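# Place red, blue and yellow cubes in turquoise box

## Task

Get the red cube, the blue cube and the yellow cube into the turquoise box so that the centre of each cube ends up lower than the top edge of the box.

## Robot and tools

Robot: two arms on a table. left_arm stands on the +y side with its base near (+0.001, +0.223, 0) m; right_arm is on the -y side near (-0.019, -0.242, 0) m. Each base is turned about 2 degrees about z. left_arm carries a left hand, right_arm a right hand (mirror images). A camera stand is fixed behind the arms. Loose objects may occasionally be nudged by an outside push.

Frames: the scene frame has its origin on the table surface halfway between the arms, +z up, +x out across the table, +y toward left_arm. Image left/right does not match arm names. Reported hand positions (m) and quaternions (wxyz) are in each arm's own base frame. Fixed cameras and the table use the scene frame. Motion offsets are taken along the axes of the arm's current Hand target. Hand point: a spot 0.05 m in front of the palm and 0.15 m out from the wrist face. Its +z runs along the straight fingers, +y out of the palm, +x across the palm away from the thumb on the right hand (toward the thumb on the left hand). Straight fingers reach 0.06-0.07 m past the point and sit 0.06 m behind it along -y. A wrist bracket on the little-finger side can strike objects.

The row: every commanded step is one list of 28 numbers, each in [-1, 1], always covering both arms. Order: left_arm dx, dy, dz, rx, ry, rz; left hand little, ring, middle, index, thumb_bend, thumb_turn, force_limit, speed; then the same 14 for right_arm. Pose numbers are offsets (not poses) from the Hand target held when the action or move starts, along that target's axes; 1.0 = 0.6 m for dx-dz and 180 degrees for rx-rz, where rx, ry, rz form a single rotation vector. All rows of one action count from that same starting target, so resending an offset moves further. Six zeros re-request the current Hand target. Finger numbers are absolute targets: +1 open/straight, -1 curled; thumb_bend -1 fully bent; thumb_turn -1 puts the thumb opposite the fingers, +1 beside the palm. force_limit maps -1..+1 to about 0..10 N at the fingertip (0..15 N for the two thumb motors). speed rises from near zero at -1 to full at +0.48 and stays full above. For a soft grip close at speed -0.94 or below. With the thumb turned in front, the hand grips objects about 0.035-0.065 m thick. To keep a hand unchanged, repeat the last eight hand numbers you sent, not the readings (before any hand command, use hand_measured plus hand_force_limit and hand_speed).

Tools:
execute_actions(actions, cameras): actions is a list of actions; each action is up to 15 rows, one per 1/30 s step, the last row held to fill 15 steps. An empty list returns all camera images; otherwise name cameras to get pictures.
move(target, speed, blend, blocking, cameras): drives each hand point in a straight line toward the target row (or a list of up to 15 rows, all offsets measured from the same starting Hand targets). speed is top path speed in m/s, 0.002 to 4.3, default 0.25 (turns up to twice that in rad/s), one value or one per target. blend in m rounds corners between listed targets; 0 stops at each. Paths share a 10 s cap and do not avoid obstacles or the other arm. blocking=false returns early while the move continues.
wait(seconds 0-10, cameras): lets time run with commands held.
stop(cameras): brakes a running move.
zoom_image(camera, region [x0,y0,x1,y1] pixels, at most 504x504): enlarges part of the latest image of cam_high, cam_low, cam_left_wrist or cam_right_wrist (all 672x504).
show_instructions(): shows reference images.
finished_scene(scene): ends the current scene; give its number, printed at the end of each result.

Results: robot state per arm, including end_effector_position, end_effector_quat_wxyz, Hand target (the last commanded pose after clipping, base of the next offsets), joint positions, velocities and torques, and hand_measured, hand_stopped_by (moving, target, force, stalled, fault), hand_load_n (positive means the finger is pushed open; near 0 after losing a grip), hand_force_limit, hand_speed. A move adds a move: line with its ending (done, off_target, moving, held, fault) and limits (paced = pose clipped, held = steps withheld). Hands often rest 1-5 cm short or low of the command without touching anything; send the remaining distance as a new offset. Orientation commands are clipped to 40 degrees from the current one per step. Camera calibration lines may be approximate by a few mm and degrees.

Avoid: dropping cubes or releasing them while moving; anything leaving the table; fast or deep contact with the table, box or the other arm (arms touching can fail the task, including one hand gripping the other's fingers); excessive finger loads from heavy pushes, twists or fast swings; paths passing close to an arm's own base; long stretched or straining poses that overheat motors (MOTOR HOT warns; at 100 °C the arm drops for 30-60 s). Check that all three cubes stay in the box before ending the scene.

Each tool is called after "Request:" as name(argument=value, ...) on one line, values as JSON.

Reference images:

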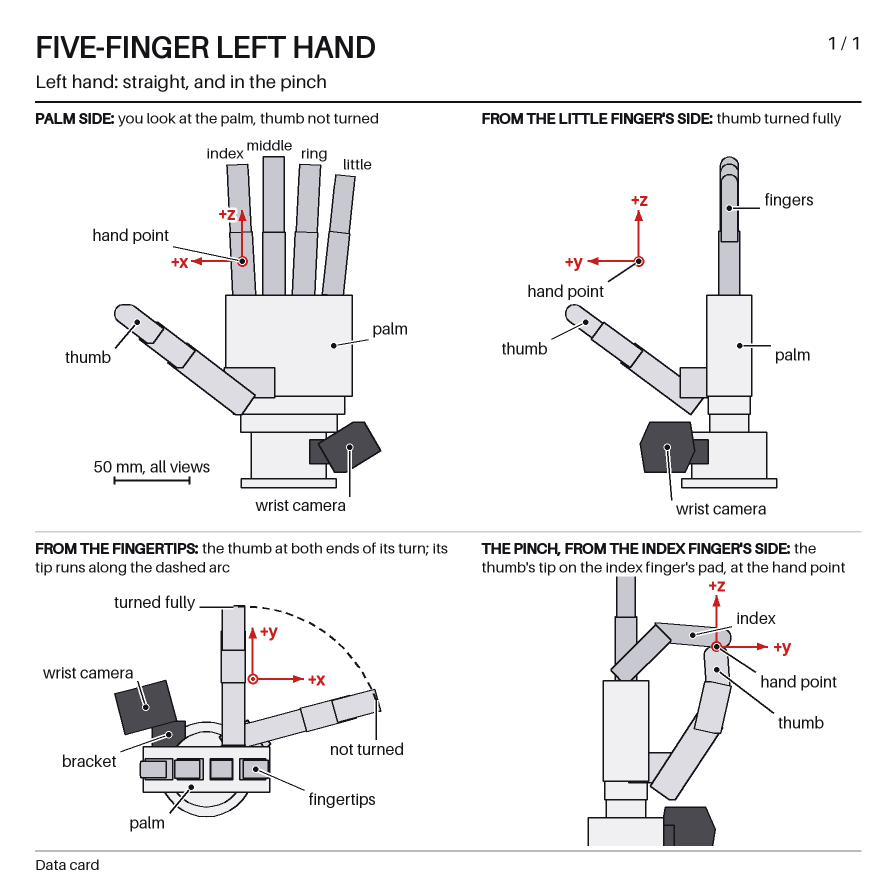

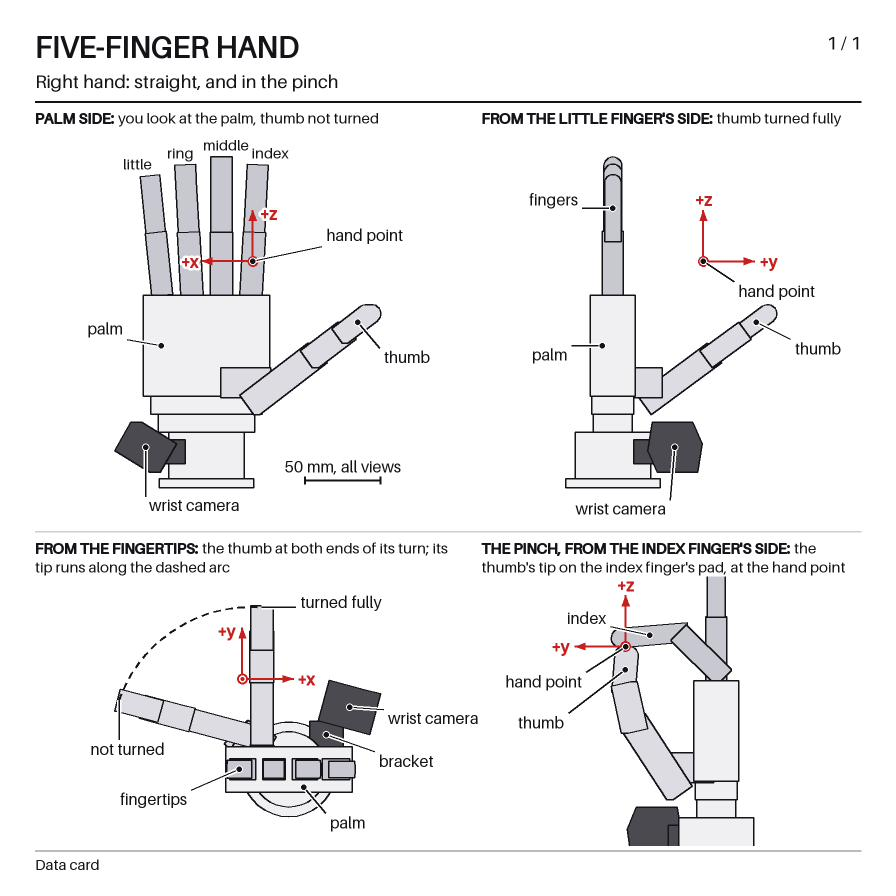

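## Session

Request:
execute_actions(actions=[])

Request:
zoom_image(camera="cam_high", region=[120, 80, 580, 400])

Scene clock: 0.00 s.
left_arm: end_effector_position=(+0.4670, -0.0509, +0.1216) hand_measured=(+1.000, +1.000, +1.000, +1.000, +1.000, +1.000) hand_load_n=(+0.0, -0.5, +0.0, +0.0, +0.0, +0.0) hand_stopped_by=(target, target, target, target, target, target) hand_force_limit=0.00 hand_speed=-0.80 end_effector_quat_wxyz=(+0.530, +0.827, +0.131, +0.133) | right_arm: end_effector_position=(+0.2127, +0.1363, +0.3017) hand_measured=(+1.000, +1.000, +1.000, +1.000, +1.000, +1.000) hand_load_n=(+0.0, +0.0, +0.0, +0.0, +0.0, +0.0) hand_stopped_by=(target, target, target, target, target, target) hand_force_limit=0.00 hand_speed=-0.80 end_effector_quat_wxyz=(-0.025, +0.918, +0.387, +0.077)
Joint positions: left_arm=[0.334 1.655 0.807 -0.568 1.15 -1.65] | right_arm=[0.824 0.965 1.203 -1.647 0.018 -1.546]
Joint velocities: within noise
Joint torques (N m): no reading
Motor temperatures (°C): left_arm=[22 25 20 22 19 19] | right_arm=[23 20 24 20 22 22]
Heat: left arm: hottest shoulder 25 °C; right arm: hottest elbow 24 °C.
Hand target: left_arm +0.4721, -0.0491, +0.1251; +0.528, +0.828, +0.127, +0.139 | right_arm +0.2163, +0.1402, +0.3137; -0.032, +0.917, +0.386, +0.093
camera_calibration:
cam_left_wrist: T_world_to_cam=[[0.230316, 0.484535, -0.843908, 0.0244951], [0.612011, 0.602116, 0.512737, -0.313082], [0.75657, -0.634572, -0.157864, -0.249542], [0, 0, 0, 1]] pos_world=[0.374764, 0.0182905, 0.141806]
cam_right_wrist: T_world_to_cam=[[0.868752, -0.482876, 0.110001, -0.157663], [-0.490717, -0.809328, 0.322777, 0.121713], [-0.0668342, -0.334392, -0.940061, 0.459493], [0, 0, 0, 1]] pos_world=[0.227407, 0.176026, 0.410009]

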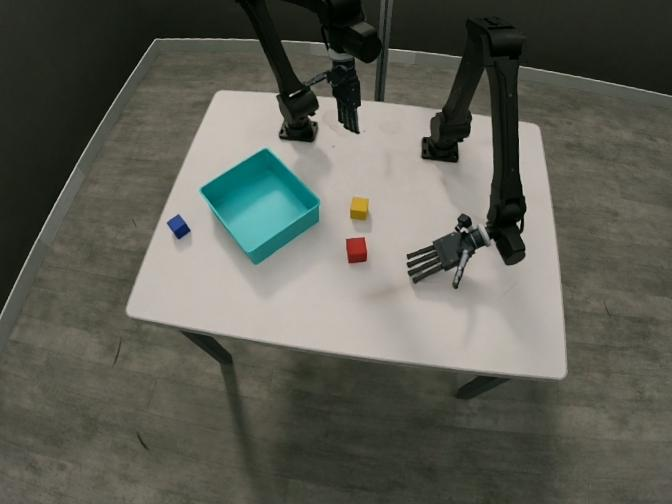

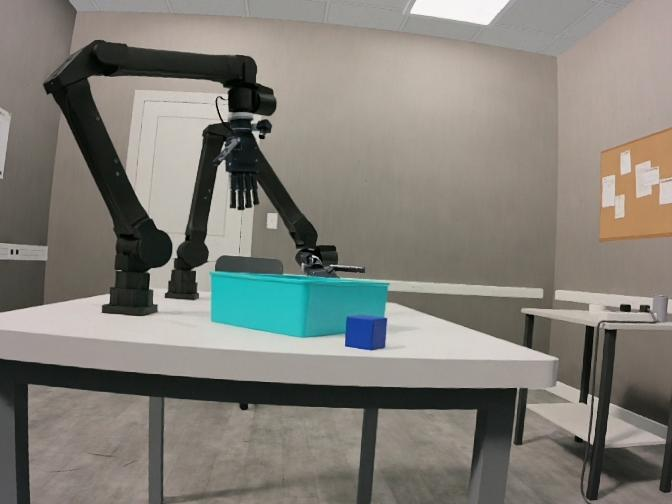

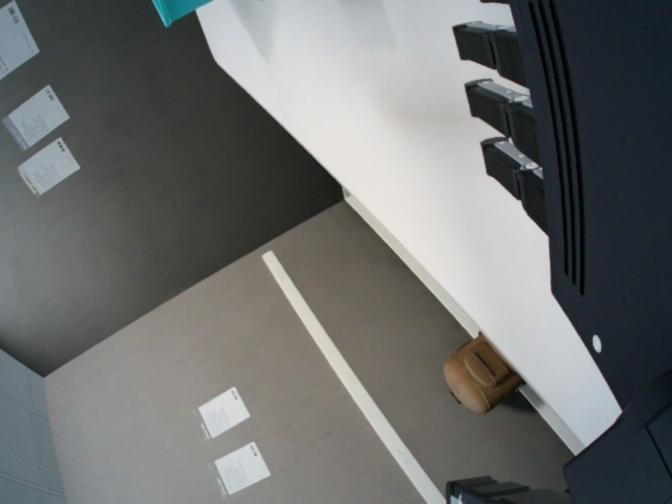

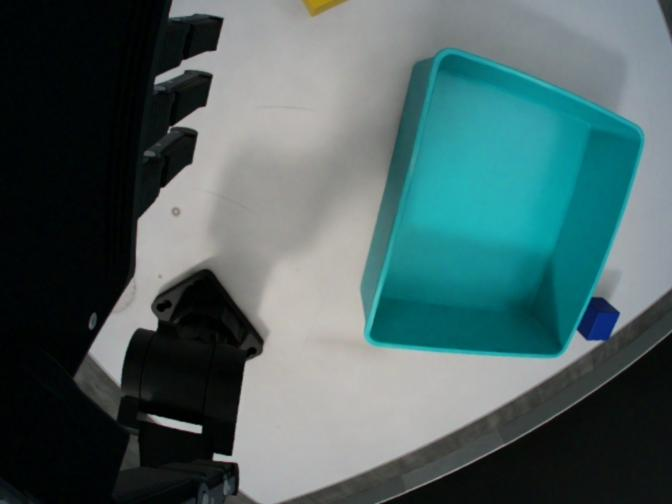

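Scaled by 1.096 from the camera's 672x504 image, which has a finer 960x720 frame.

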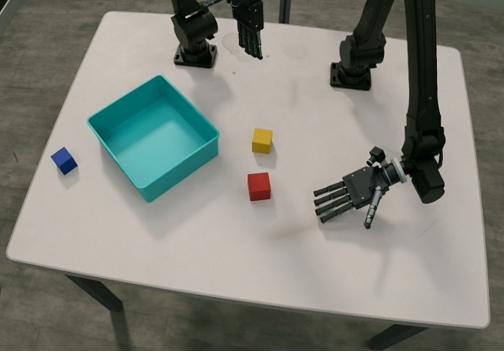

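Request:
execute_actions(actions=[])

Scene clock: 29.17 s.
left_arm: end_effector_position=(+0.4670, -0.0509, +0.1216) hand_measured=(+1.000, +1.000, +1.000, +1.000, +1.000, +1.000) hand_load_n=(+0.0, +0.0, +0.0, +0.0, +0.0, +0.0) hand_stopped_by=(target, target, target, target, target, target) hand_force_limit=0.00 hand_speed=-0.80 end_effector_quat_wxyz=(+0.530, +0.827, +0.131, +0.133) | right_arm: end_effector_position=(+0.2127, +0.1363, +0.3017) hand_measured=(+1.000, +1.000, +1.000, +1.000, +1.000, +1.000) hand_load_n=(+0.0, +0.0, +0.0, +0.0, +0.0, +0.0) hand_stopped_by=(target, target, target, target, target, target) hand_force_limit=0.00 hand_speed=-0.80 end_effector_quat_wxyz=(-0.025, +0.918, +0.387, +0.077)
Joint positions: left_arm=[0.334 1.655 0.807 -0.568 1.15 -1.65] | right_arm=[0.824 0.965 1.203 -1.647 0.018 -1.546]
Joint velocities: within noise
Joint torques (N m): left_arm=[-0.62 -10.58 5.35 0.02 0.91 0.13] | right_arm=[-0.03 -3.25 10.21 0.2 0 0.12]
Motor temperatures (°C): left_arm=[22 26 22 22 20 19] | right_arm=[23 20 26 20 22 22]
Heat: left arm: hottest shoulder 26 °C; right arm: hottest elbow 26 °C.
Hand target: left_arm +0.4721, -0.0491, +0.1251; +0.528, +0.828, +0.127, +0.139 | right_arm +0.2163, +0.1402, +0.3137; -0.032, +0.917, +0.386, +0.093
camera_calibration:
cam_left_wrist: T_world_to_cam=[[0.230316, 0.484535, -0.843908, 0.0244951], [0.612011, 0.602116, 0.512737, -0.313082], [0.75657, -0.634572, -0.157864, -0.249542], [0, 0, 0, 1]] pos_world=[0.374764, 0.0182905, 0.141806]
cam_right_wrist: T_world_to_cam=[[0.868752, -0.482876, 0.110001, -0.157663], [-0.490717, -0.809328, 0.322777, 0.121713], [-0.0668342, -0.334392, -0.940061, 0.459493], [0, 0, 0, 1]] pos_world=[0.227407, 0.176026, 0.410009]

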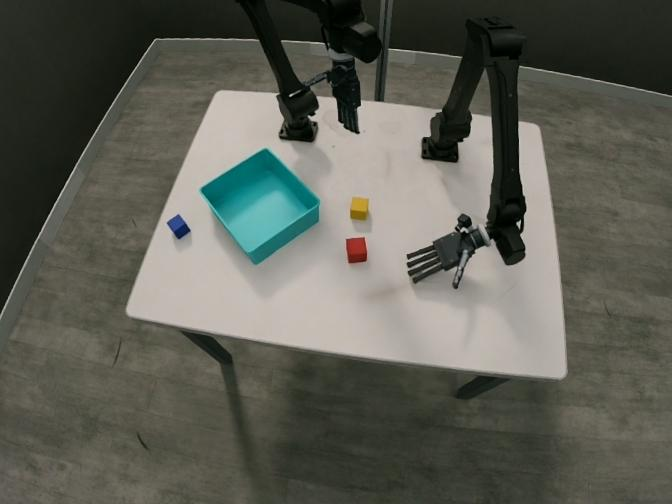

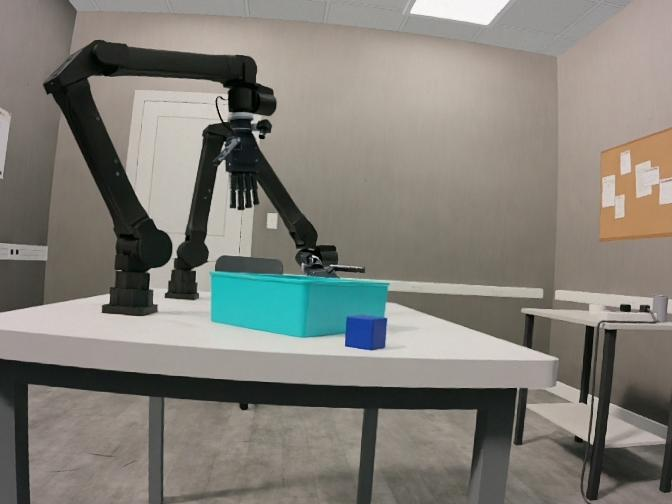

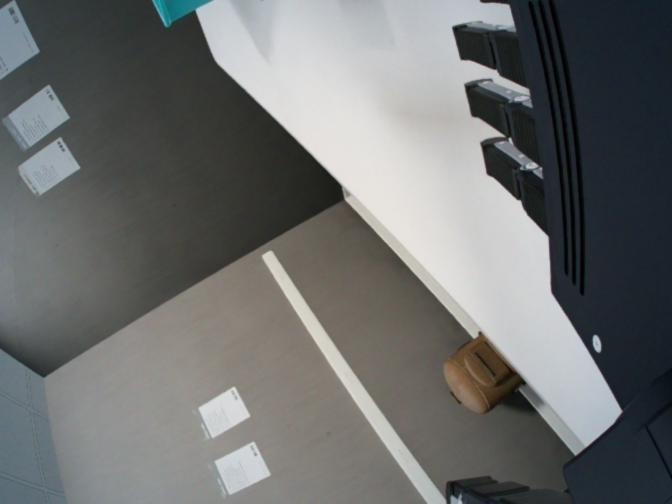

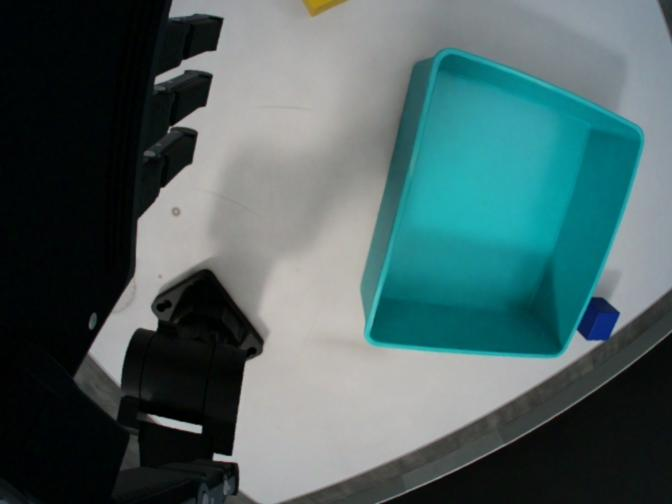

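Request:
move(target=[[0,0,-0.25,0,0,0,1,1,1,1,1,1,0,-0.8,0.3723,0.1148,0.1668,0.1663,0.2404,0.5453,1,1,1,1,1,-1,0,-0.4],[0,0,-0.25,0,0,0,1,1,1,1,1,1,0,-0.8,0.3333,0.1122,0.3628,0.1663,0.2404,0.5453,1,1,1,1,1,-1,0,-0.4]], speed=[0.35,0.2], blend=[0.03,0], cameras=["cam_right_wrist","cam_high"])

Scene clock: 117.50 s.
left_arm: end_effector_position=(+0.4087, +0.0664, +0.1836) hand_measured=(+1.000, +1.000, +1.000, +1.000, +1.000, +1.000) hand_load_n=(+0.5, +0.0, +0.0, +0.0, +0.0, +0.0) hand_stopped_by=(target, target, target, target, target, target) hand_force_limit=0.00 hand_speed=-0.80 end_effector_quat_wxyz=(+0.531, +0.827, +0.129, +0.136) | right_arm: end_effector_position=(+0.4316, +0.2574, +0.1397) hand_measured=(+1.000, +1.000, +1.000, +1.000, +1.000, -1.000) hand_load_n=(+0.0, +0.0, +0.0, +0.0, +0.0, +0.0) hand_stopped_by=(target, target, target, target, target, target) hand_force_limit=0.00 hand_speed=-0.40 end_effector_quat_wxyz=(-0.407, +0.766, -0.438, +0.237)
Joint positions: left_arm=[0.673 1.671 1.012 -1.458 1.084 -0.872] | right_arm=[0.463 1.267 0.797 -0.12 -0.05 -0.042]
Joint torques (N m): left_arm=[-0.03 -9.11 7.3 -1.55 0.61 0.21] | right_arm=[0.62 -7.47 8.32 1.85 0.06 0.2]
Heat: left arm: hottest shoulder 26 °C; right arm: hottest elbow 30 °C.
Hand target: left_arm +0.4175, +0.0767, +0.1855; +0.529, +0.828, +0.127, +0.139 | right_arm +0.4330, +0.2620, +0.1401; -0.413, +0.762, -0.439, +0.238
Off the commanded pose: left_arm 0.014 m, 0 deg | right_arm 0.005 m, 1 deg.
move: off_target (left_arm)
camera_calibration:
cam_right_wrist: T_world_to_cam=[[-0.358277, -0.532695, -0.766729, 0.393331], [-0.871348, 0.485686, 0.0697274, 0.24579], [0.335246, 0.69307, -0.638173, -0.117826], [0, 0, 0, 1]] pos_world=[0.394591, 0.17181, 0.209247]
Images, in order (width x height): cam_high 672x504, cam_right_wrist 672x504.

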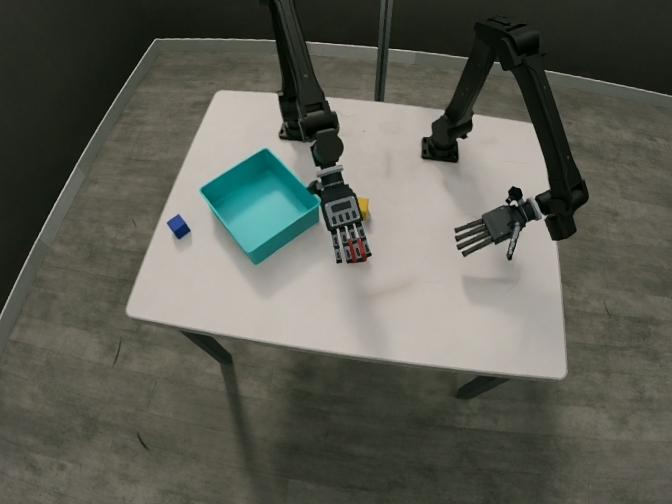

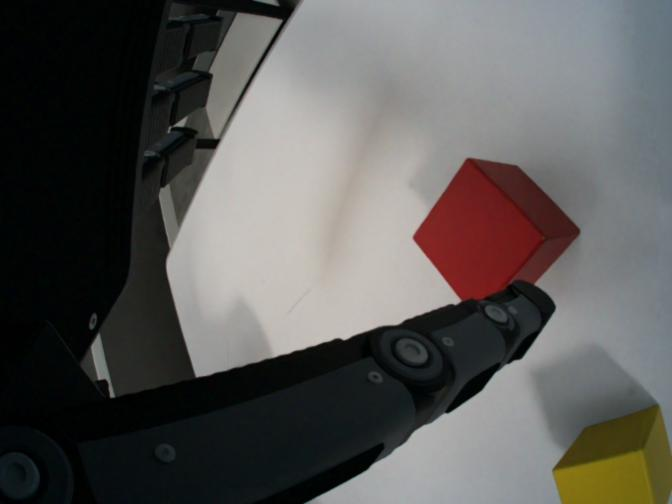

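Request:
move(target=[0,0,0,0,0,0,1,1,1,1,1,1,0,-0.8,-0.0147,0.0663,0.0510,0,0.0746,0.0484,1,1,1,1,1,-1,0,-0.4], speed=0.12, cameras=["cam_right_wrist"])

Scene clock: 140.53 s.
left_arm: end_effector_position=(+0.4087, +0.0664, +0.1836) hand_measured=(+1.000, +1.000, +1.000, +1.000, +1.000, +1.000) hand_load_n=(+0.0, +0.0, +0.0, +0.0, +0.0, +0.0) hand_stopped_by=(target, target, target, target, target, target) hand_force_limit=0.00 hand_speed=-0.80 end_effector_quat_wxyz=(+0.531, +0.827, +0.129, +0.136) | right_arm: end_effector_position=(+0.4324, +0.2671, +0.0928) hand_measured=(+1.000, +1.000, +1.000, +1.000, +1.000, -1.000) hand_load_n=(+0.0, +0.0, +0.0, +0.0, +0.0, +0.0) hand_stopped_by=(target, target, target, target, target, target) hand_force_limit=0.00 hand_speed=-0.40 end_effector_quat_wxyz=(-0.371, +0.696, -0.539, +0.295)
Joint positions: left_arm=[0.673 1.671 1.012 -1.458 1.084 -0.872] | right_arm=[0.584 1.35 0.73 0.009 0.285 0.182]
Joint torques (N m): left_arm=[0.03 -9.11 7.3 -1.57 0.61 0.21] | right_arm=[0.79 -7.65 7.57 1.88 0.22 0.21]
Motor temperatures (°C): left_arm=[22 26 24 22 20 19] | right_arm=[23 20 31 20 22 22]
Heat: left arm: hottest shoulder 26 °C; right arm: hottest elbow 31 °C.
Hand target: left_arm +0.4175, +0.0767, +0.1855; +0.529, +0.828, +0.127, +0.139 | right_arm +0.4318, +0.2716, +0.0898; -0.375, +0.693, -0.541, +0.293
Off the commanded pose: left_arm 0.014 m, 0 deg | right_arm 0.005 m, 1 deg.
move: off_target (left_arm)
camera_calibration:
cam_right_wrist: T_world_to_cam=[[-0.486646, -0.413876, -0.769339, 0.386725], [-0.703246, 0.708067, 0.0639247, 0.113447], [0.518287, 0.572143, -0.635634, -0.201873], [0, 0, 0, 1]] pos_world=[0.372607, 0.195228, 0.161953]
Images, in order (width x height): cam_right_wrist 672x504.

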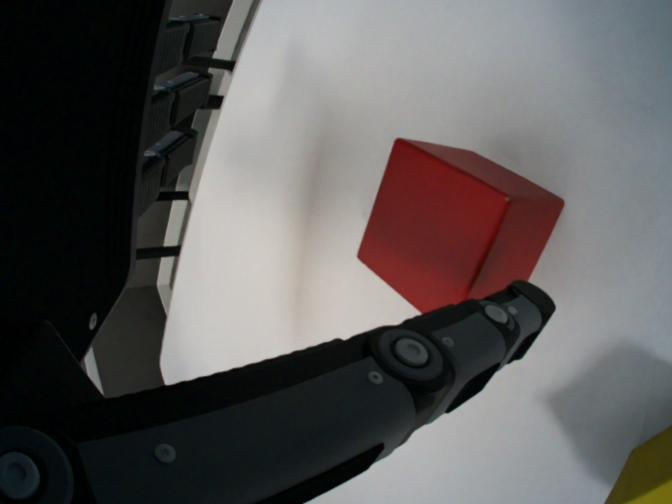

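Request:
move(target=[0,0,0,0,0,0,1,1,1,1,1,1,0,-0.8,-0.0053,0.07,0.0455,0,0,0,1,1,1,1,1,-1,0,-0.4], speed=0.1, cameras=["cam_right_wrist"])

Scene clock: 152.30 s.
left_arm: end_effector_position=(+0.4087, +0.0664, +0.1836) hand_measured=(+1.000, +1.000, +1.000, +1.000, +1.000, +1.000) hand_load_n=(+0.0, +0.0, +0.0, +0.0, +0.0, +0.0) hand_stopped_by=(target, target, target, target, target, target) hand_force_limit=0.00 hand_speed=-0.80 end_effector_quat_wxyz=(+0.531, +0.827, +0.129, +0.136) | right_arm: end_effector_position=(+0.4319, +0.2701, +0.0416) hand_measured=(+1.000, +1.000, +1.000, +1.000, +1.000, -1.000) hand_load_n=(+0.0, +0.0, +0.0, +0.0, +0.0, +0.0) hand_stopped_by=(target, target, target, target, target, target) hand_force_limit=0.00 hand_speed=-0.40 end_effector_quat_wxyz=(-0.370, +0.696, -0.540, +0.294)
Joint positions: left_arm=[0.673 1.671 1.012 -1.458 1.084 -0.872] | right_arm=[0.591 1.466 0.673 0.178 0.291 0.187]
Joint torques (N m): left_arm=[0.03 -9.11 7.31 -1.57 0.61 0.21] | right_arm=[0.79 -8.06 6.79 1.84 0.22 0.23]
Heat: left arm: hottest shoulder 26 °C; right arm: hottest elbow 30 °C.
Hand target: left_arm +0.4175, +0.0767, +0.1855; +0.529, +0.828, +0.127, +0.139 | right_arm +0.4310, +0.2748, +0.0399; -0.376, +0.693, -0.541, +0.293
Off the commanded pose: left_arm 0.014 m, 0 deg | right_arm 0.005 m, 1 deg.
move: off_target (left_arm)
camera_calibration:
cam_right_wrist: T_world_to_cam=[[-0.488369, -0.414093, -0.768129, 0.349202], [-0.702472, 0.708781, 0.0645265, 0.11373], [0.517715, 0.571102, -0.637035, -0.23522], [0, 0, 0, 1]] pos_world=[0.372208, 0.198327, 0.111051]
Images, in order (width x height): cam_right_wrist 672x504.

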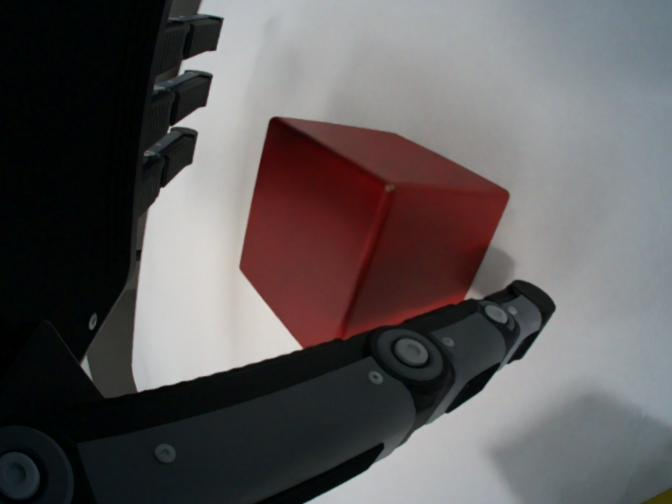

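Request:
execute_actions(actions=[[[0,0,0,0,0,0,1,1,1,1,1,1,0,-0.8,0,0,0,0,0,0,1,1,0.35,0.35,0.68,-1,-0.4,0]],[[0,0,0,0,0,0,1,1,1,1,1,1,0,-0.8,0,0,0,0,0,0,1,1,-0.3,-0.3,0,-1,-0.3,-0.9]]], cameras=["cam_right_wrist"])

Scene clock: 159.07 s.
left_arm: end_effector_position=(+0.4087, +0.0664, +0.1836) hand_measured=(+1.000, +1.000, +1.000, +1.000, +1.000, +1.000) hand_load_n=(+0.0, +0.0, +0.0, +0.0, +0.0, +0.0) hand_stopped_by=(target, target, target, target, target, target) hand_force_limit=0.00 hand_speed=-0.80 end_effector_quat_wxyz=(+0.531, +0.827, +0.129, +0.136) | right_arm: end_effector_position=(+0.4321, +0.2702, +0.0418) hand_measured=(+1.000, +1.000, +0.194, +0.166, +0.594, -1.000) hand_load_n=(+0.0, +0.0, +3.5, +4.0, +6.5, +1.0) hand_stopped_by=(target, target, force, force, force, target) hand_force_limit=-0.30 hand_speed=-0.90 end_effector_quat_wxyz=(-0.371, +0.696, -0.540, +0.295)
Joint positions: left_arm=[0.673 1.671 1.012 -1.458 1.084 -0.872] | right_arm=[0.591 1.466 0.673 0.179 0.292 0.188]
Joint torques (N m): left_arm=[-0.03 -9.11 7.3 -1.57 0.61 0.21] | right_arm=[0.91 -8.29 6.79 1.81 0.21 0.22]
Heat: left arm: hottest shoulder 26 °C; right arm: hottest elbow 30 °C.
Hand target: left_arm +0.4175, +0.0767, +0.1855; +0.529, +0.828, +0.127, +0.139 | right_arm +0.4310, +0.2748, +0.0399; -0.376, +0.693, -0.541, +0.293
Off the commanded pose: left_arm 0.014 m, 0 deg | right_arm 0.005 m, 1 deg.
camera_calibration:
cam_right_wrist: T_world_to_cam=[[-0.488241, -0.413103, -0.768744, 0.349117], [-0.701971, 0.709261, 0.0646944, 0.113429], [0.518515, 0.571222, -0.636276, -0.235733], [0, 0, 0, 1]] pos_world=[0.372309, 0.198426, 0.111052]
Images, in order (width x height): cam_right_wrist 672x504.

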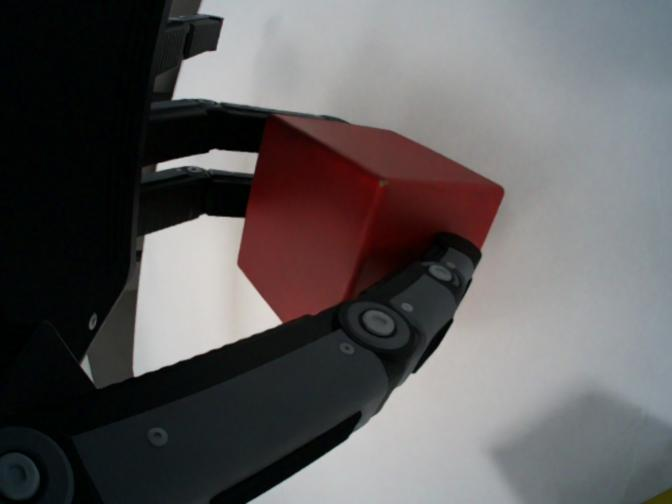

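Request:
move(target=[[0,0,0,0,0,0,1,1,1,1,1,1,0,-0.8,0,-0.2307,-0.1499,0,0,0,1,1,-0.3,-0.3,0,-1,-0.3,-0.9],[0,0,0,0,0,0,1,1,1,1,1,1,0,-0.8,0.3140,-0.1182,-0.3230,0,-0.1631,-0.1060,1,1,-0.3,-0.3,0,-1,-0.3,-0.9]], speed=[0.15,0.22], blend=[0.02,0], cameras=["cam_right_wrist","cam_high"])

Scene clock: 189.23 s.
left_arm: end_effector_position=(+0.4087, +0.0664, +0.1836) hand_measured=(+1.000, +1.000, +1.000, +1.000, +1.000, +1.000) hand_load_n=(+0.0, +0.0, +0.0, +0.0, +0.0, +0.0) hand_stopped_by=(target, target, target, target, target, target) hand_force_limit=0.00 hand_speed=-0.80 end_effector_quat_wxyz=(+0.531, +0.827, +0.129, +0.136) | right_arm: end_effector_position=(+0.3360, +0.0682, +0.1764) hand_measured=(+1.000, +1.000, +0.194, +0.166, +0.594, -1.000) hand_load_n=(+0.0, +0.0, +4.0, +3.5, +7.0, +1.0) hand_stopped_by=(target, target, force, force, force, target) hand_force_limit=-0.30 hand_speed=-0.90 end_effector_quat_wxyz=(-0.441, +0.826, -0.323, +0.139)
Joint positions: left_arm=[0.673 1.671 1.012 -1.458 1.084 -0.872] | right_arm=[-0.179 1.004 0.765 -0.73 -0.805 -0.742]
Joint torques (N m): left_arm=[-0.03 -9.11 7.3 -1.57 0.61 0.21] | right_arm=[-0.56 -3.78 13.27 0.38 -0.72 0.05]
Heat: left arm: hottest shoulder 26 °C; right arm: hottest elbow 30 °C.
Hand target: left_arm +0.4175, +0.0767, +0.1855; +0.529, +0.828, +0.127, +0.139 | right_arm +0.3569, +0.0620, +0.2051; -0.447, +0.824, -0.308, +0.166
Off the commanded pose: left_arm 0.014 m, 0 deg | right_arm 0.036 m, 4 deg.
move: off_target (left_arm, right_arm)
camera_calibration:
cam_right_wrist: T_world_to_cam=[[-0.214904, -0.599497, -0.770986, 0.243587], [-0.97496, 0.177905, 0.133426, 0.296308], [0.0571735, 0.780355, -0.622718, 0.153482], [0, 0, 0, 1]] pos_world=[0.332461, -0.0264556, 0.243843]
Images, in order (width x height): cam_high 672x504, cam_right_wrist 672x504.

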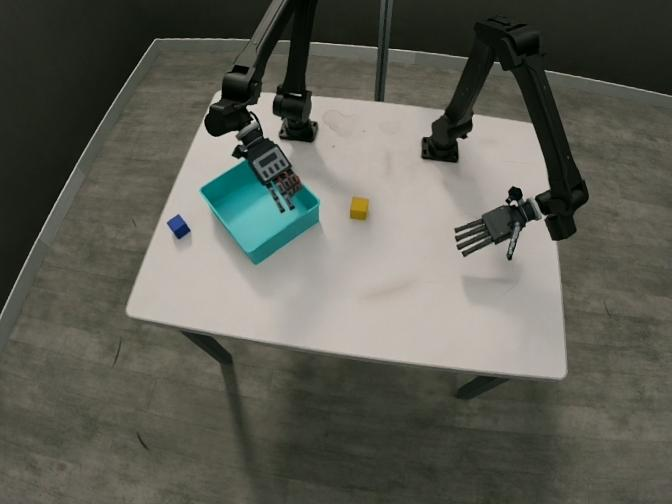

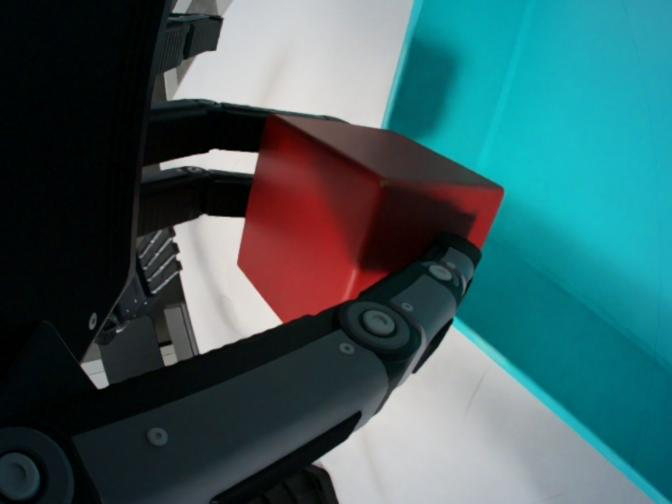

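Request:
move(target=[0,0,0,0,0,0,1,1,1,1,1,1,0,-0.8,0.0345,0.1052,0.083,0,0,0,0.2,0.2,-0.3,-0.3,0,-1,-0.3,-0.3], speed=0.1, cameras=["cam_right_wrist","cam_high"])

Scene clock: 207.30 s.
left_arm: end_effector_position=(+0.4087, +0.0664, +0.1836) hand_measured=(+1.000, +1.000, +1.000, +1.000, +1.000, +1.000) hand_load_n=(+0.0, +0.0, +0.0, +0.0, +0.0, +0.0) hand_stopped_by=(target, target, target, target, target, target) hand_force_limit=0.00 hand_speed=-0.80 end_effector_quat_wxyz=(+0.531, +0.827, +0.129, +0.136) | right_arm: end_effector_position=(+0.3729, +0.0574, +0.1247) hand_measured=(+0.200, +0.200, +0.194, +0.166, +0.594, -1.000) hand_load_n=(+0.5, +0.0, +4.0, +3.5, +7.0, +1.0) hand_stopped_by=(target, target, force, force, force, target) hand_force_limit=-0.30 hand_speed=-0.30 end_effector_quat_wxyz=(-0.445, +0.824, -0.313, +0.157)
Joint positions: left_arm=[0.673 1.671 1.012 -1.458 1.084 -0.872] | right_arm=[-0.192 1.155 0.715 -0.498 -0.813 -0.758]
Joint torques (N m): left_arm=[-0.03 -9.11 7.3 -1.57 0.61 0.21] | right_arm=[-0.62 -5.42 8.09 1.32 -0.7 0.02]
Heat: left arm: hottest shoulder 26 °C; right arm: hottest elbow 30 °C.
Hand target: left_arm +0.4175, +0.0767, +0.1855; +0.529, +0.828, +0.127, +0.139 | right_arm +0.3771, +0.0540, +0.1249; -0.447, +0.824, -0.308, +0.166
Off the commanded pose: left_arm 0.014 m, 0 deg | right_arm 0.006 m, 1 deg.
move: off_target (left_arm)
camera_calibration:
cam_right_wrist: T_world_to_cam=[[-0.181623, -0.605863, -0.77456, 0.19355], [-0.979905, 0.177557, 0.0908878, 0.348301], [0.082463, 0.775502, -0.625936, 0.118858], [0, 0, 0, 1]] pos_world=[0.366653, -0.0367537, 0.192657]
Images, in order (width x height): cam_high 672x504, cam_right_wrist 672x504.

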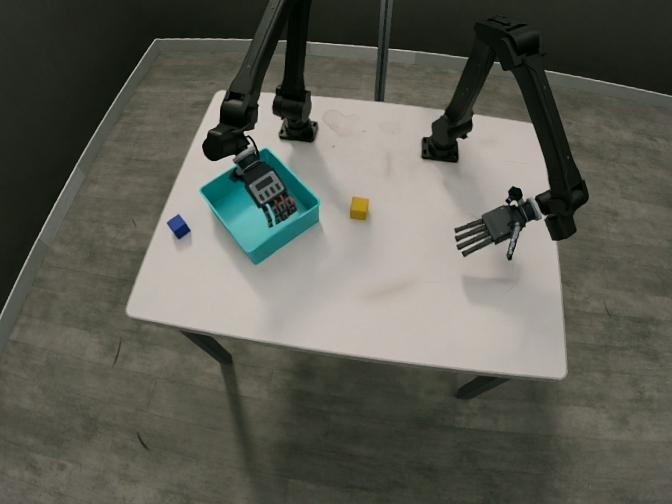

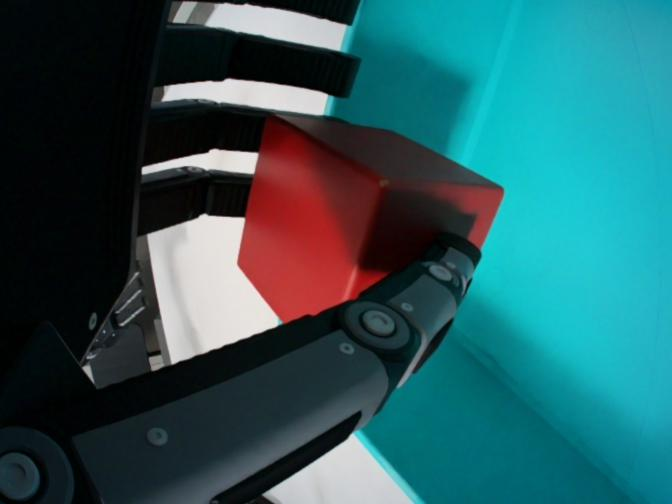

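Request:
move(target=[[0,0,0,0,0,0,1,1,1,1,1,1,0,-0.8,-0.0162,0.0722,0.0115,0,0,0,0.2,0.2,-0.3,-0.3,0,-1,-0.3,-0.3],[0,0,0,0,0,0,1,1,1,1,1,1,0,-0.8,-0.0162,0.1245,0.0455,0,0,0,0.2,0.2,-0.3,-0.3,0,-1,-0.3,-0.3]], speed=[0.1,0.06], cameras=["cam_right_wrist","cam_high"])

Scene clock: 223.70 s.
left_arm: end_effector_position=(+0.4087, +0.0664, +0.1836) hand_measured=(+1.000, +1.000, +1.000, +1.000, +1.000, +1.000) hand_load_n=(+0.0, +0.0, +0.0, +0.0, +0.0, +0.0) hand_stopped_by=(target, target, target, target, target, target) hand_force_limit=0.00 hand_speed=-0.80 end_effector_quat_wxyz=(+0.531, +0.827, +0.129, +0.136) | right_arm: end_effector_position=(+0.3554, +0.0498, +0.0487) hand_measured=(+0.200, +0.200, +0.194, +0.166, +0.594, -1.000) hand_load_n=(+0.0, +0.5, +4.0, +4.0, +7.0, +1.0) hand_stopped_by=(target, target, force, force, force, target) hand_force_limit=-0.30 hand_speed=-0.30 end_effector_quat_wxyz=(-0.445, +0.824, -0.311, +0.159)
Joint positions: left_arm=[0.673 1.671 1.012 -1.458 1.084 -0.872] | right_arm=[-0.227 1.255 0.559 -0.268 -0.833 -0.801]
Joint torques (N m): left_arm=[-0.03 -9.11 7.3 -1.57 0.61 0.21] | right_arm=[-0.62 -5.48 6.91 1.31 -0.72 0.04]
Heat: left arm: hottest shoulder 26 °C; right arm: hottest elbow 30 °C.
Hand target: left_arm +0.4175, +0.0767, +0.1855; +0.529, +0.828, +0.127, +0.139 | right_arm +0.3581, +0.0468, +0.0475; -0.447, +0.824, -0.308, +0.166
Off the commanded pose: left_arm 0.014 m, 0 deg | right_arm 0.004 m, 1 deg.
move: off_target (left_arm)
camera_calibration:
cam_right_wrist: T_world_to_cam=[[-0.177759, -0.606789, -0.774731, 0.125616], [-0.980365, 0.177484, 0.0859299, 0.339824], [0.0853615, 0.774794, -0.626424, 0.0776493], [0, 0, 0, 1]] pos_world=[0.348852, -0.0442534, 0.116759]
Images, in order (width x height): cam_high 672x504, cam_right_wrist 672x504.

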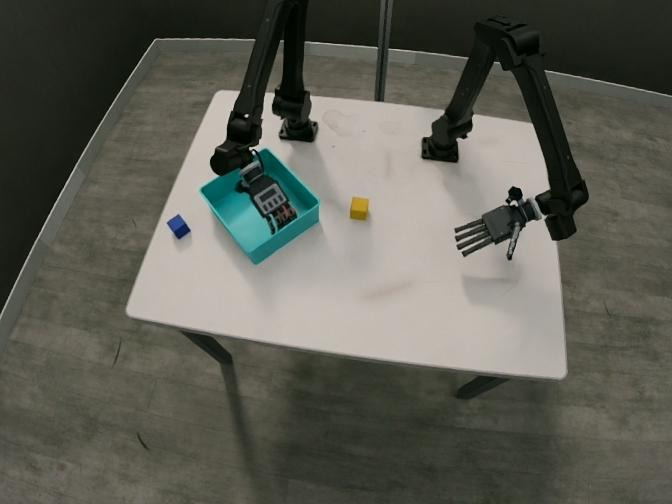

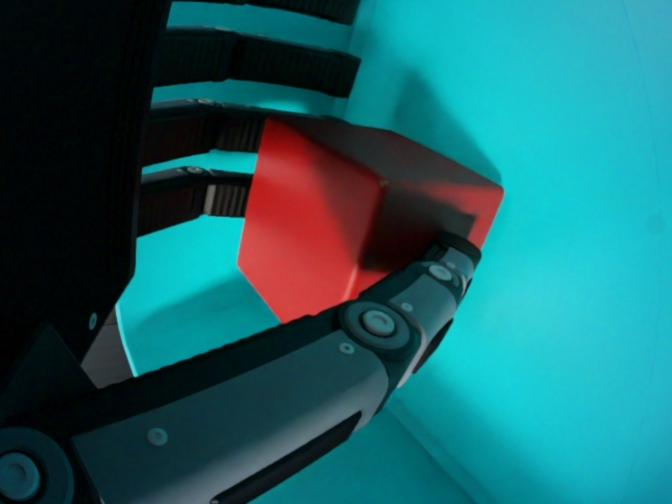

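Request:
execute_actions(actions=[[[0,0,0,0,0,0,1,1,1,1,1,1,0,-0.8,0,0,0,0,0,0,0.45,0.45,0.45,0.45,0.82,-1,-0.3,-0.4]]], cameras=["cam_right_wrist"])

Request:
move(target=[[0,0,0,0,0,0,1,1,1,1,1,1,0,-0.8,0,-0.2167,-0.1408,0,0,0,0.45,0.45,0.45,0.45,0.82,-1,-0.3,-0.4],[0,0,0,0,0,0,1,1,1,1,1,1,0,-0.8,-0.3102,-0.3190,0.0245,0,0.2051,0.1332,0.45,0.45,0.45,0.45,0.82,-1,-0.3,-0.4],[0,0,0,0,0,0,1,1,1,1,1,1,0,-0.8,-0.3102,-0.2072,0.0972,0,0.2051,0.1332,1,1,1,1,1,-1,-0.3,-0.4]], speed=[0.15,0.25,0.2], blend=[0.02,0.03,0], cameras=["cam_right_wrist","cam_high"])

Scene clock: 241.37 s.
left_arm: end_effector_position=(+0.4087, +0.0664, +0.1836) hand_measured=(+1.000, +1.000, +1.000, +1.000, +1.000, +1.000) hand_load_n=(-0.5, +0.0, +0.0, +0.0, +0.0, +0.0) hand_stopped_by=(target, target, target, target, target, target) hand_force_limit=0.00 hand_speed=-0.80 end_effector_quat_wxyz=(+0.531, +0.827, +0.129, +0.136) | right_arm: end_effector_position=(+0.3557, +0.0501, +0.0491) hand_measured=(+0.450, +0.450, +0.450, +0.450, +0.820, -1.000) hand_load_n=(+0.0, +0.0, +0.0, +0.0, +0.0, +0.0) hand_stopped_by=(target, target, target, target, target, target) hand_force_limit=-0.30 hand_speed=-0.40 end_effector_quat_wxyz=(-0.446, +0.824, -0.310, +0.160)
Joint positions: left_arm=[0.673 1.671 1.012 -1.458 1.084 -0.872] | right_arm=[-0.227 1.255 0.559 -0.267 -0.836 -0.801]
Joint torques (N m): left_arm=[-0.03 -9.11 7.28 -1.55 0.61 0.21] | right_arm=[-0.62 -5.3 6.98 1.28 -0.64 0.03]
Heat: left arm: hottest shoulder 26 °C; right arm: hottest elbow 30 °C.
Hand target: left_arm +0.4175, +0.0767, +0.1855; +0.529, +0.828, +0.127, +0.139 | right_arm +0.3581, +0.0468, +0.0475; -0.447, +0.824, -0.308, +0.166
Off the commanded pose: left_arm 0.014 m, 0 deg | right_arm 0.004 m, 1 deg.
camera_calibration:
cam_right_wrist: T_world_to_cam=[[-0.175188, -0.605941, -0.77598, 0.125233], [-0.980787, 0.176122, 0.0838977, 0.340388], [0.0858298, 0.775769, -0.625153, 0.0773263], [0, 0, 0, 1]] pos_world=[0.34915, -0.0440529, 0.116962]
Images, in order (width x height): cam_right_wrist 672x504.

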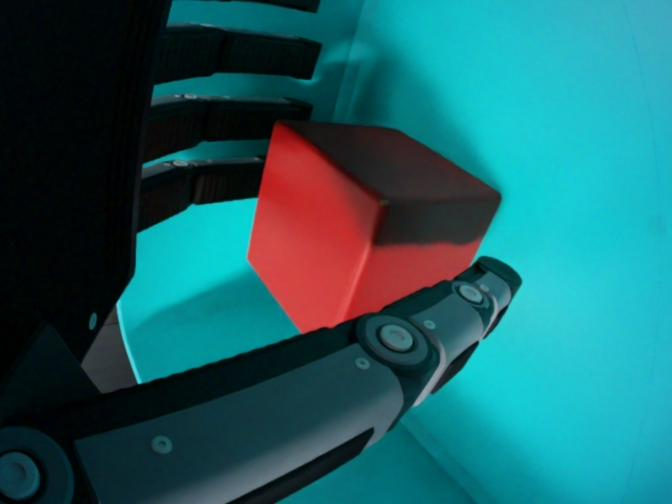

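Scene clock: 245.77 s.
left_arm: end_effector_position=(+0.4087, +0.0664, +0.1836) hand_measured=(+1.000, +1.000, +1.000, +1.000, +1.000, +1.000) hand_load_n=(+0.0, +0.0, +0.0, +0.0, +0.0, +0.0) hand_stopped_by=(target, target, target, target, target, target) hand_force_limit=0.00 hand_speed=-0.80 end_effector_quat_wxyz=(+0.531, +0.827, +0.129, +0.136) | right_arm: end_effector_position=(+0.2939, +0.2518, +0.1207) hand_measured=(+1.000, +1.000, +1.000, +1.000, +1.000, -1.000) hand_load_n=(+0.0, -0.5, -0.5, +0.0, +0.0, +0.0) hand_stopped_by=(target, target, target, target, target, target) hand_force_limit=-0.30 hand_speed=-0.40 end_effector_quat_wxyz=(-0.345, +0.652, -0.592, +0.324)
Joint positions: left_arm=[0.673 1.671 1.012 -1.458 1.084 -0.872] | right_arm=[0.902 0.98 0.568 -0.359 0.658 0.52]
Joint torques (N m): left_arm=[-0.03 -9.11 7.31 -1.58 0.61 0.21] | right_arm=[0.85 -2.96 8.28 1.51 0.41 0.22]
Heat: left arm: hottest shoulder 26 °C; right arm: hottest elbow 30 °C.
Hand target: left_arm +0.4175, +0.0767, +0.1855; +0.529, +0.828, +0.127, +0.139 | right_arm +0.2940, +0.2569, +0.1201; -0.351, +0.648, -0.594, +0.322
Off the commanded pose: left_arm 0.014 m, 0 deg | right_arm 0.005 m, 1 deg.
move: off_target (left_arm)
camera_calibration:
cam_right_wrist: T_world_to_cam=[[-0.546287, -0.334107, -0.768078, 0.33186], [-0.582236, 0.810693, 0.0614646, -0.0359777], [0.60214, 0.48078, -0.6374, -0.105042], [0, 0, 0, 1]] pos_world=[0.223593, 0.190546, 0.190151]
Images, in order (width x height): cam_high 672x504, cam_right_wrist 672x504.

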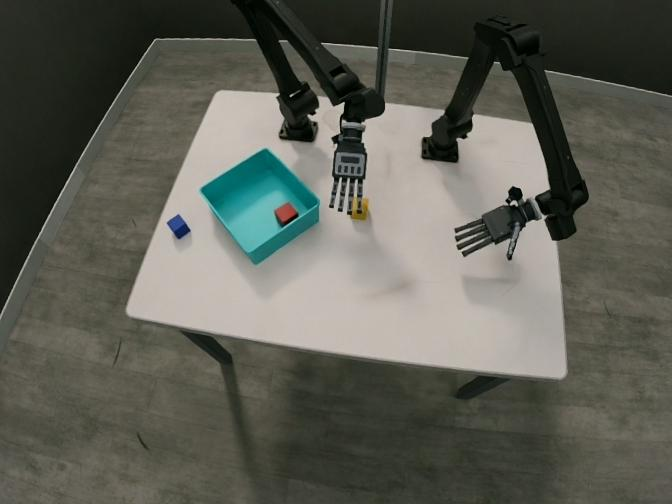

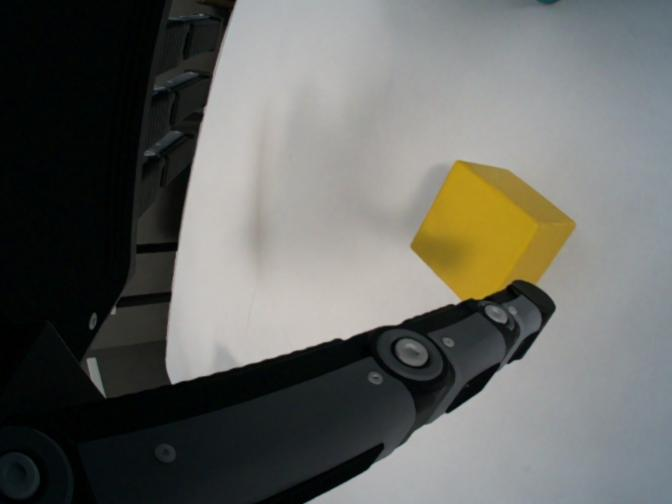

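Request:
zoom_image(camera="cam_high", region=[150, 140, 390, 290])

Scaled by 2.100 from the camera's 672x504 image, which has a finer 960x720 frame.

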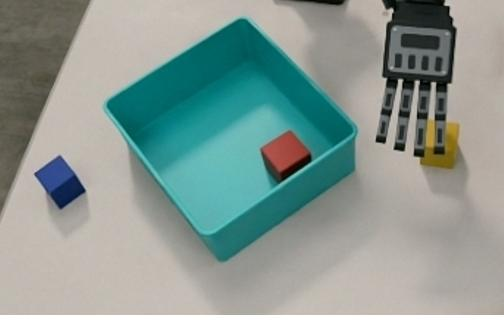

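Request:
move(target=[0,0,0,0,0,0,1,1,1,1,1,1,0,-0.8,-0.0092,0.0527,0.0352,0,0.0396,0.0257,1,1,1,1,1,-1,-0.3,-0.4], speed=0.12, cameras=["cam_right_wrist"])

Scene clock: 280.30 s.
left_arm: end_effector_position=(+0.4087, +0.0664, +0.1836) hand_measured=(+1.000, +1.000, +1.000, +1.000, +1.000, +1.000) hand_load_n=(+0.0, +0.0, +0.0, +0.0, +0.0, +0.0) hand_stopped_by=(target, target, target, target, target, target) hand_force_limit=0.00 hand_speed=-0.80 end_effector_quat_wxyz=(+0.531, +0.827, +0.129, +0.136) | right_arm: end_effector_position=(+0.2943, +0.2582, +0.0833) hand_measured=(+1.000, +1.000, +1.000, +1.000, +1.000, -1.000) hand_load_n=(+0.0, +0.0, +0.0, +0.0, +0.0, +0.0) hand_stopped_by=(target, target, target, target, target, target) hand_force_limit=-0.30 hand_speed=-0.40 end_effector_quat_wxyz=(-0.323, +0.605, -0.639, +0.349)
Joint positions: left_arm=[0.673 1.671 1.012 -1.458 1.084 -0.872] | right_arm=[0.968 1.12 0.562 -0.351 0.801 0.732]
Joint torques (N m): left_arm=[-0.03 -9.11 7.3 -1.55 0.61 0.21] | right_arm=[0.73 -3.9 7.8 1.01 0.53 0.23]
Heat: left arm: hottest shoulder 26 °C; right arm: hottest elbow 29 °C.
Hand target: left_arm +0.4175, +0.0767, +0.1855; +0.529, +0.828, +0.127, +0.139 | right_arm +0.2939, +0.2625, +0.0821; -0.327, +0.603, -0.640, +0.347
Off the commanded pose: left_arm 0.014 m, 0 deg | right_arm 0.004 m, 1 deg.
move: off_target (left_arm)
camera_calibration:
cam_right_wrist: T_world_to_cam=[[-0.586697, -0.247709, -0.770991, 0.295307], [-0.457224, 0.887124, 0.0629113, -0.0953029], [0.66838, 0.389426, -0.633731, -0.128316], [0, 0, 0, 1]] pos_world=[0.215445, 0.207665, 0.152357]
Images, in order (width x height): cam_right_wrist 672x504.

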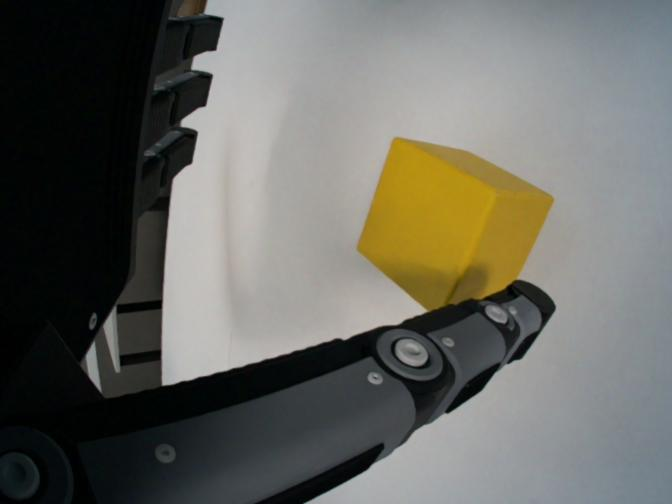

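Request:
move(target=[0,0,0,0,0,0,1,1,1,1,1,1,0,-0.8,0,0.0601,0.0391,0,0,0,1,1,1,1,1,-1,-0.3,-0.4], speed=0.1)

Request:
execute_actions(actions=[[[0,0,0,0,0,0,1,1,1,1,1,1,0,-0.8,0,0,0,0,0,0,1,1,0.32,0.32,0.66,-1,-0.4,0]],[[0,0,0,0,0,0,1,1,1,1,1,1,0,-0.8,0,0,0,0,0,0,1,1,-0.3,-0.3,0,-1,-0.3,-0.9]]], cameras=["cam_right_wrist"])

Scene clock: 293.13 s.
left_arm: end_effector_position=(+0.4087, +0.0664, +0.1836) hand_measured=(+1.000, +1.000, +1.000, +1.000, +1.000, +1.000) hand_load_n=(+0.0, +0.0, +0.0, +0.0, +0.0, +0.0) hand_stopped_by=(target, target, target, target, target, target) hand_force_limit=0.00 hand_speed=-0.80 end_effector_quat_wxyz=(+0.531, +0.827, +0.129, +0.136) | right_arm: end_effector_position=(+0.2949, +0.2598, +0.0416) hand_measured=(+1.000, +1.000, +1.000, +1.000, +1.000, -1.000) hand_load_n=(+0.0, +0.0, +0.0, +0.0, +0.0, +0.0) hand_stopped_by=(target, target, target, target, target, target) hand_force_limit=-0.30 hand_speed=-0.40 end_effector_quat_wxyz=(-0.323, +0.605, -0.639, +0.348)
Joint positions: left_arm=[0.673 1.671 1.012 -1.458 1.084 -0.872] | right_arm=[0.969 1.224 0.502 -0.188 0.801 0.736]
Joint torques (N m): left_arm=[-0.03 -9.11 7.3 -1.57 0.61 0.21] | right_arm=[0.79 -4.72 6.72 1.43 0.53 0.22]
Heat: left arm: hottest shoulder 26 °C; right arm: hottest elbow 29 °C.
Hand target: left_arm +0.4175, +0.0767, +0.1855; +0.529, +0.828, +0.127, +0.139 | right_arm +0.2938, +0.2625, +0.0389; -0.326, +0.603, -0.640, +0.347
Off the commanded pose: left_arm 0.014 m, 0 deg | right_arm 0.004 m, 1 deg.
move: off_target (left_arm)

Scene clock: 294.60 s.
left_arm: end_effector_position=(+0.4087, +0.0664, +0.1836) hand_measured=(+1.000, +1.000, +1.000, +1.000, +1.000, +1.000) hand_load_n=(+0.0, +0.0, +0.0, +0.0, +0.0, +0.0) hand_stopped_by=(target, target, target, target, target, target) hand_force_limit=0.00 hand_speed=-0.80 end_effector_quat_wxyz=(+0.531, +0.827, +0.129, +0.136) | right_arm: end_effector_position=(+0.2950, +0.2598, +0.0416) hand_measured=(+1.000, +1.000, +0.156, +0.126, +0.570, -1.000) hand_load_n=(+0.0, +0.0, +3.5, +4.0, +6.5, +1.0) hand_stopped_by=(target, target, force, force, force, target) hand_force_limit=-0.30 hand_speed=-0.90 end_effector_quat_wxyz=(-0.323, +0.605, -0.639, +0.348)
Joint positions: left_arm=[0.673 1.671 1.012 -1.458 1.084 -0.872] | right_arm=[0.969 1.224 0.502 -0.188 0.802 0.736]
Joint torques (N m): left_arm=[-0.03 -9.11 7.31 -1.57 0.61 0.21] | right_arm=[0.73 -4.6 6.72 1.31 0.51 0.19]
Heat: left arm: hottest shoulder 26 °C; right arm: hottest elbow 29 °C.
Hand target: left_arm +0.4175, +0.0767, +0.1855; +0.529, +0.828, +0.127, +0.139 | right_arm +0.2938, +0.2624, +0.0390; -0.326, +0.603, -0.640, +0.347
Off the commanded pose: left_arm 0.014 m, 0 deg | right_arm 0.004 m, 0 deg.
camera_calibration:
cam_right_wrist: T_world_to_cam=[[-0.587332, -0.245912, -0.771083, 0.263735], [-0.455918, 0.887706, 0.0641661, -0.09432], [0.668715, 0.389237, -0.633494, -0.155892], [0, 0, 0, 1]] pos_world=[0.216145, 0.209263, 0.110657]
Images, in order (width x height): cam_right_wrist 672x504.

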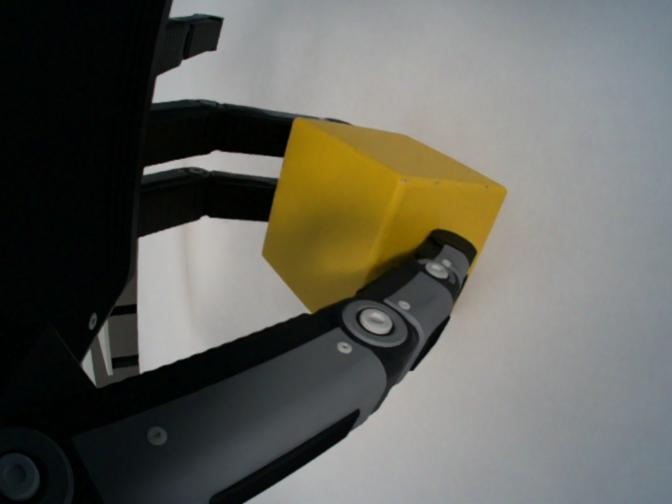

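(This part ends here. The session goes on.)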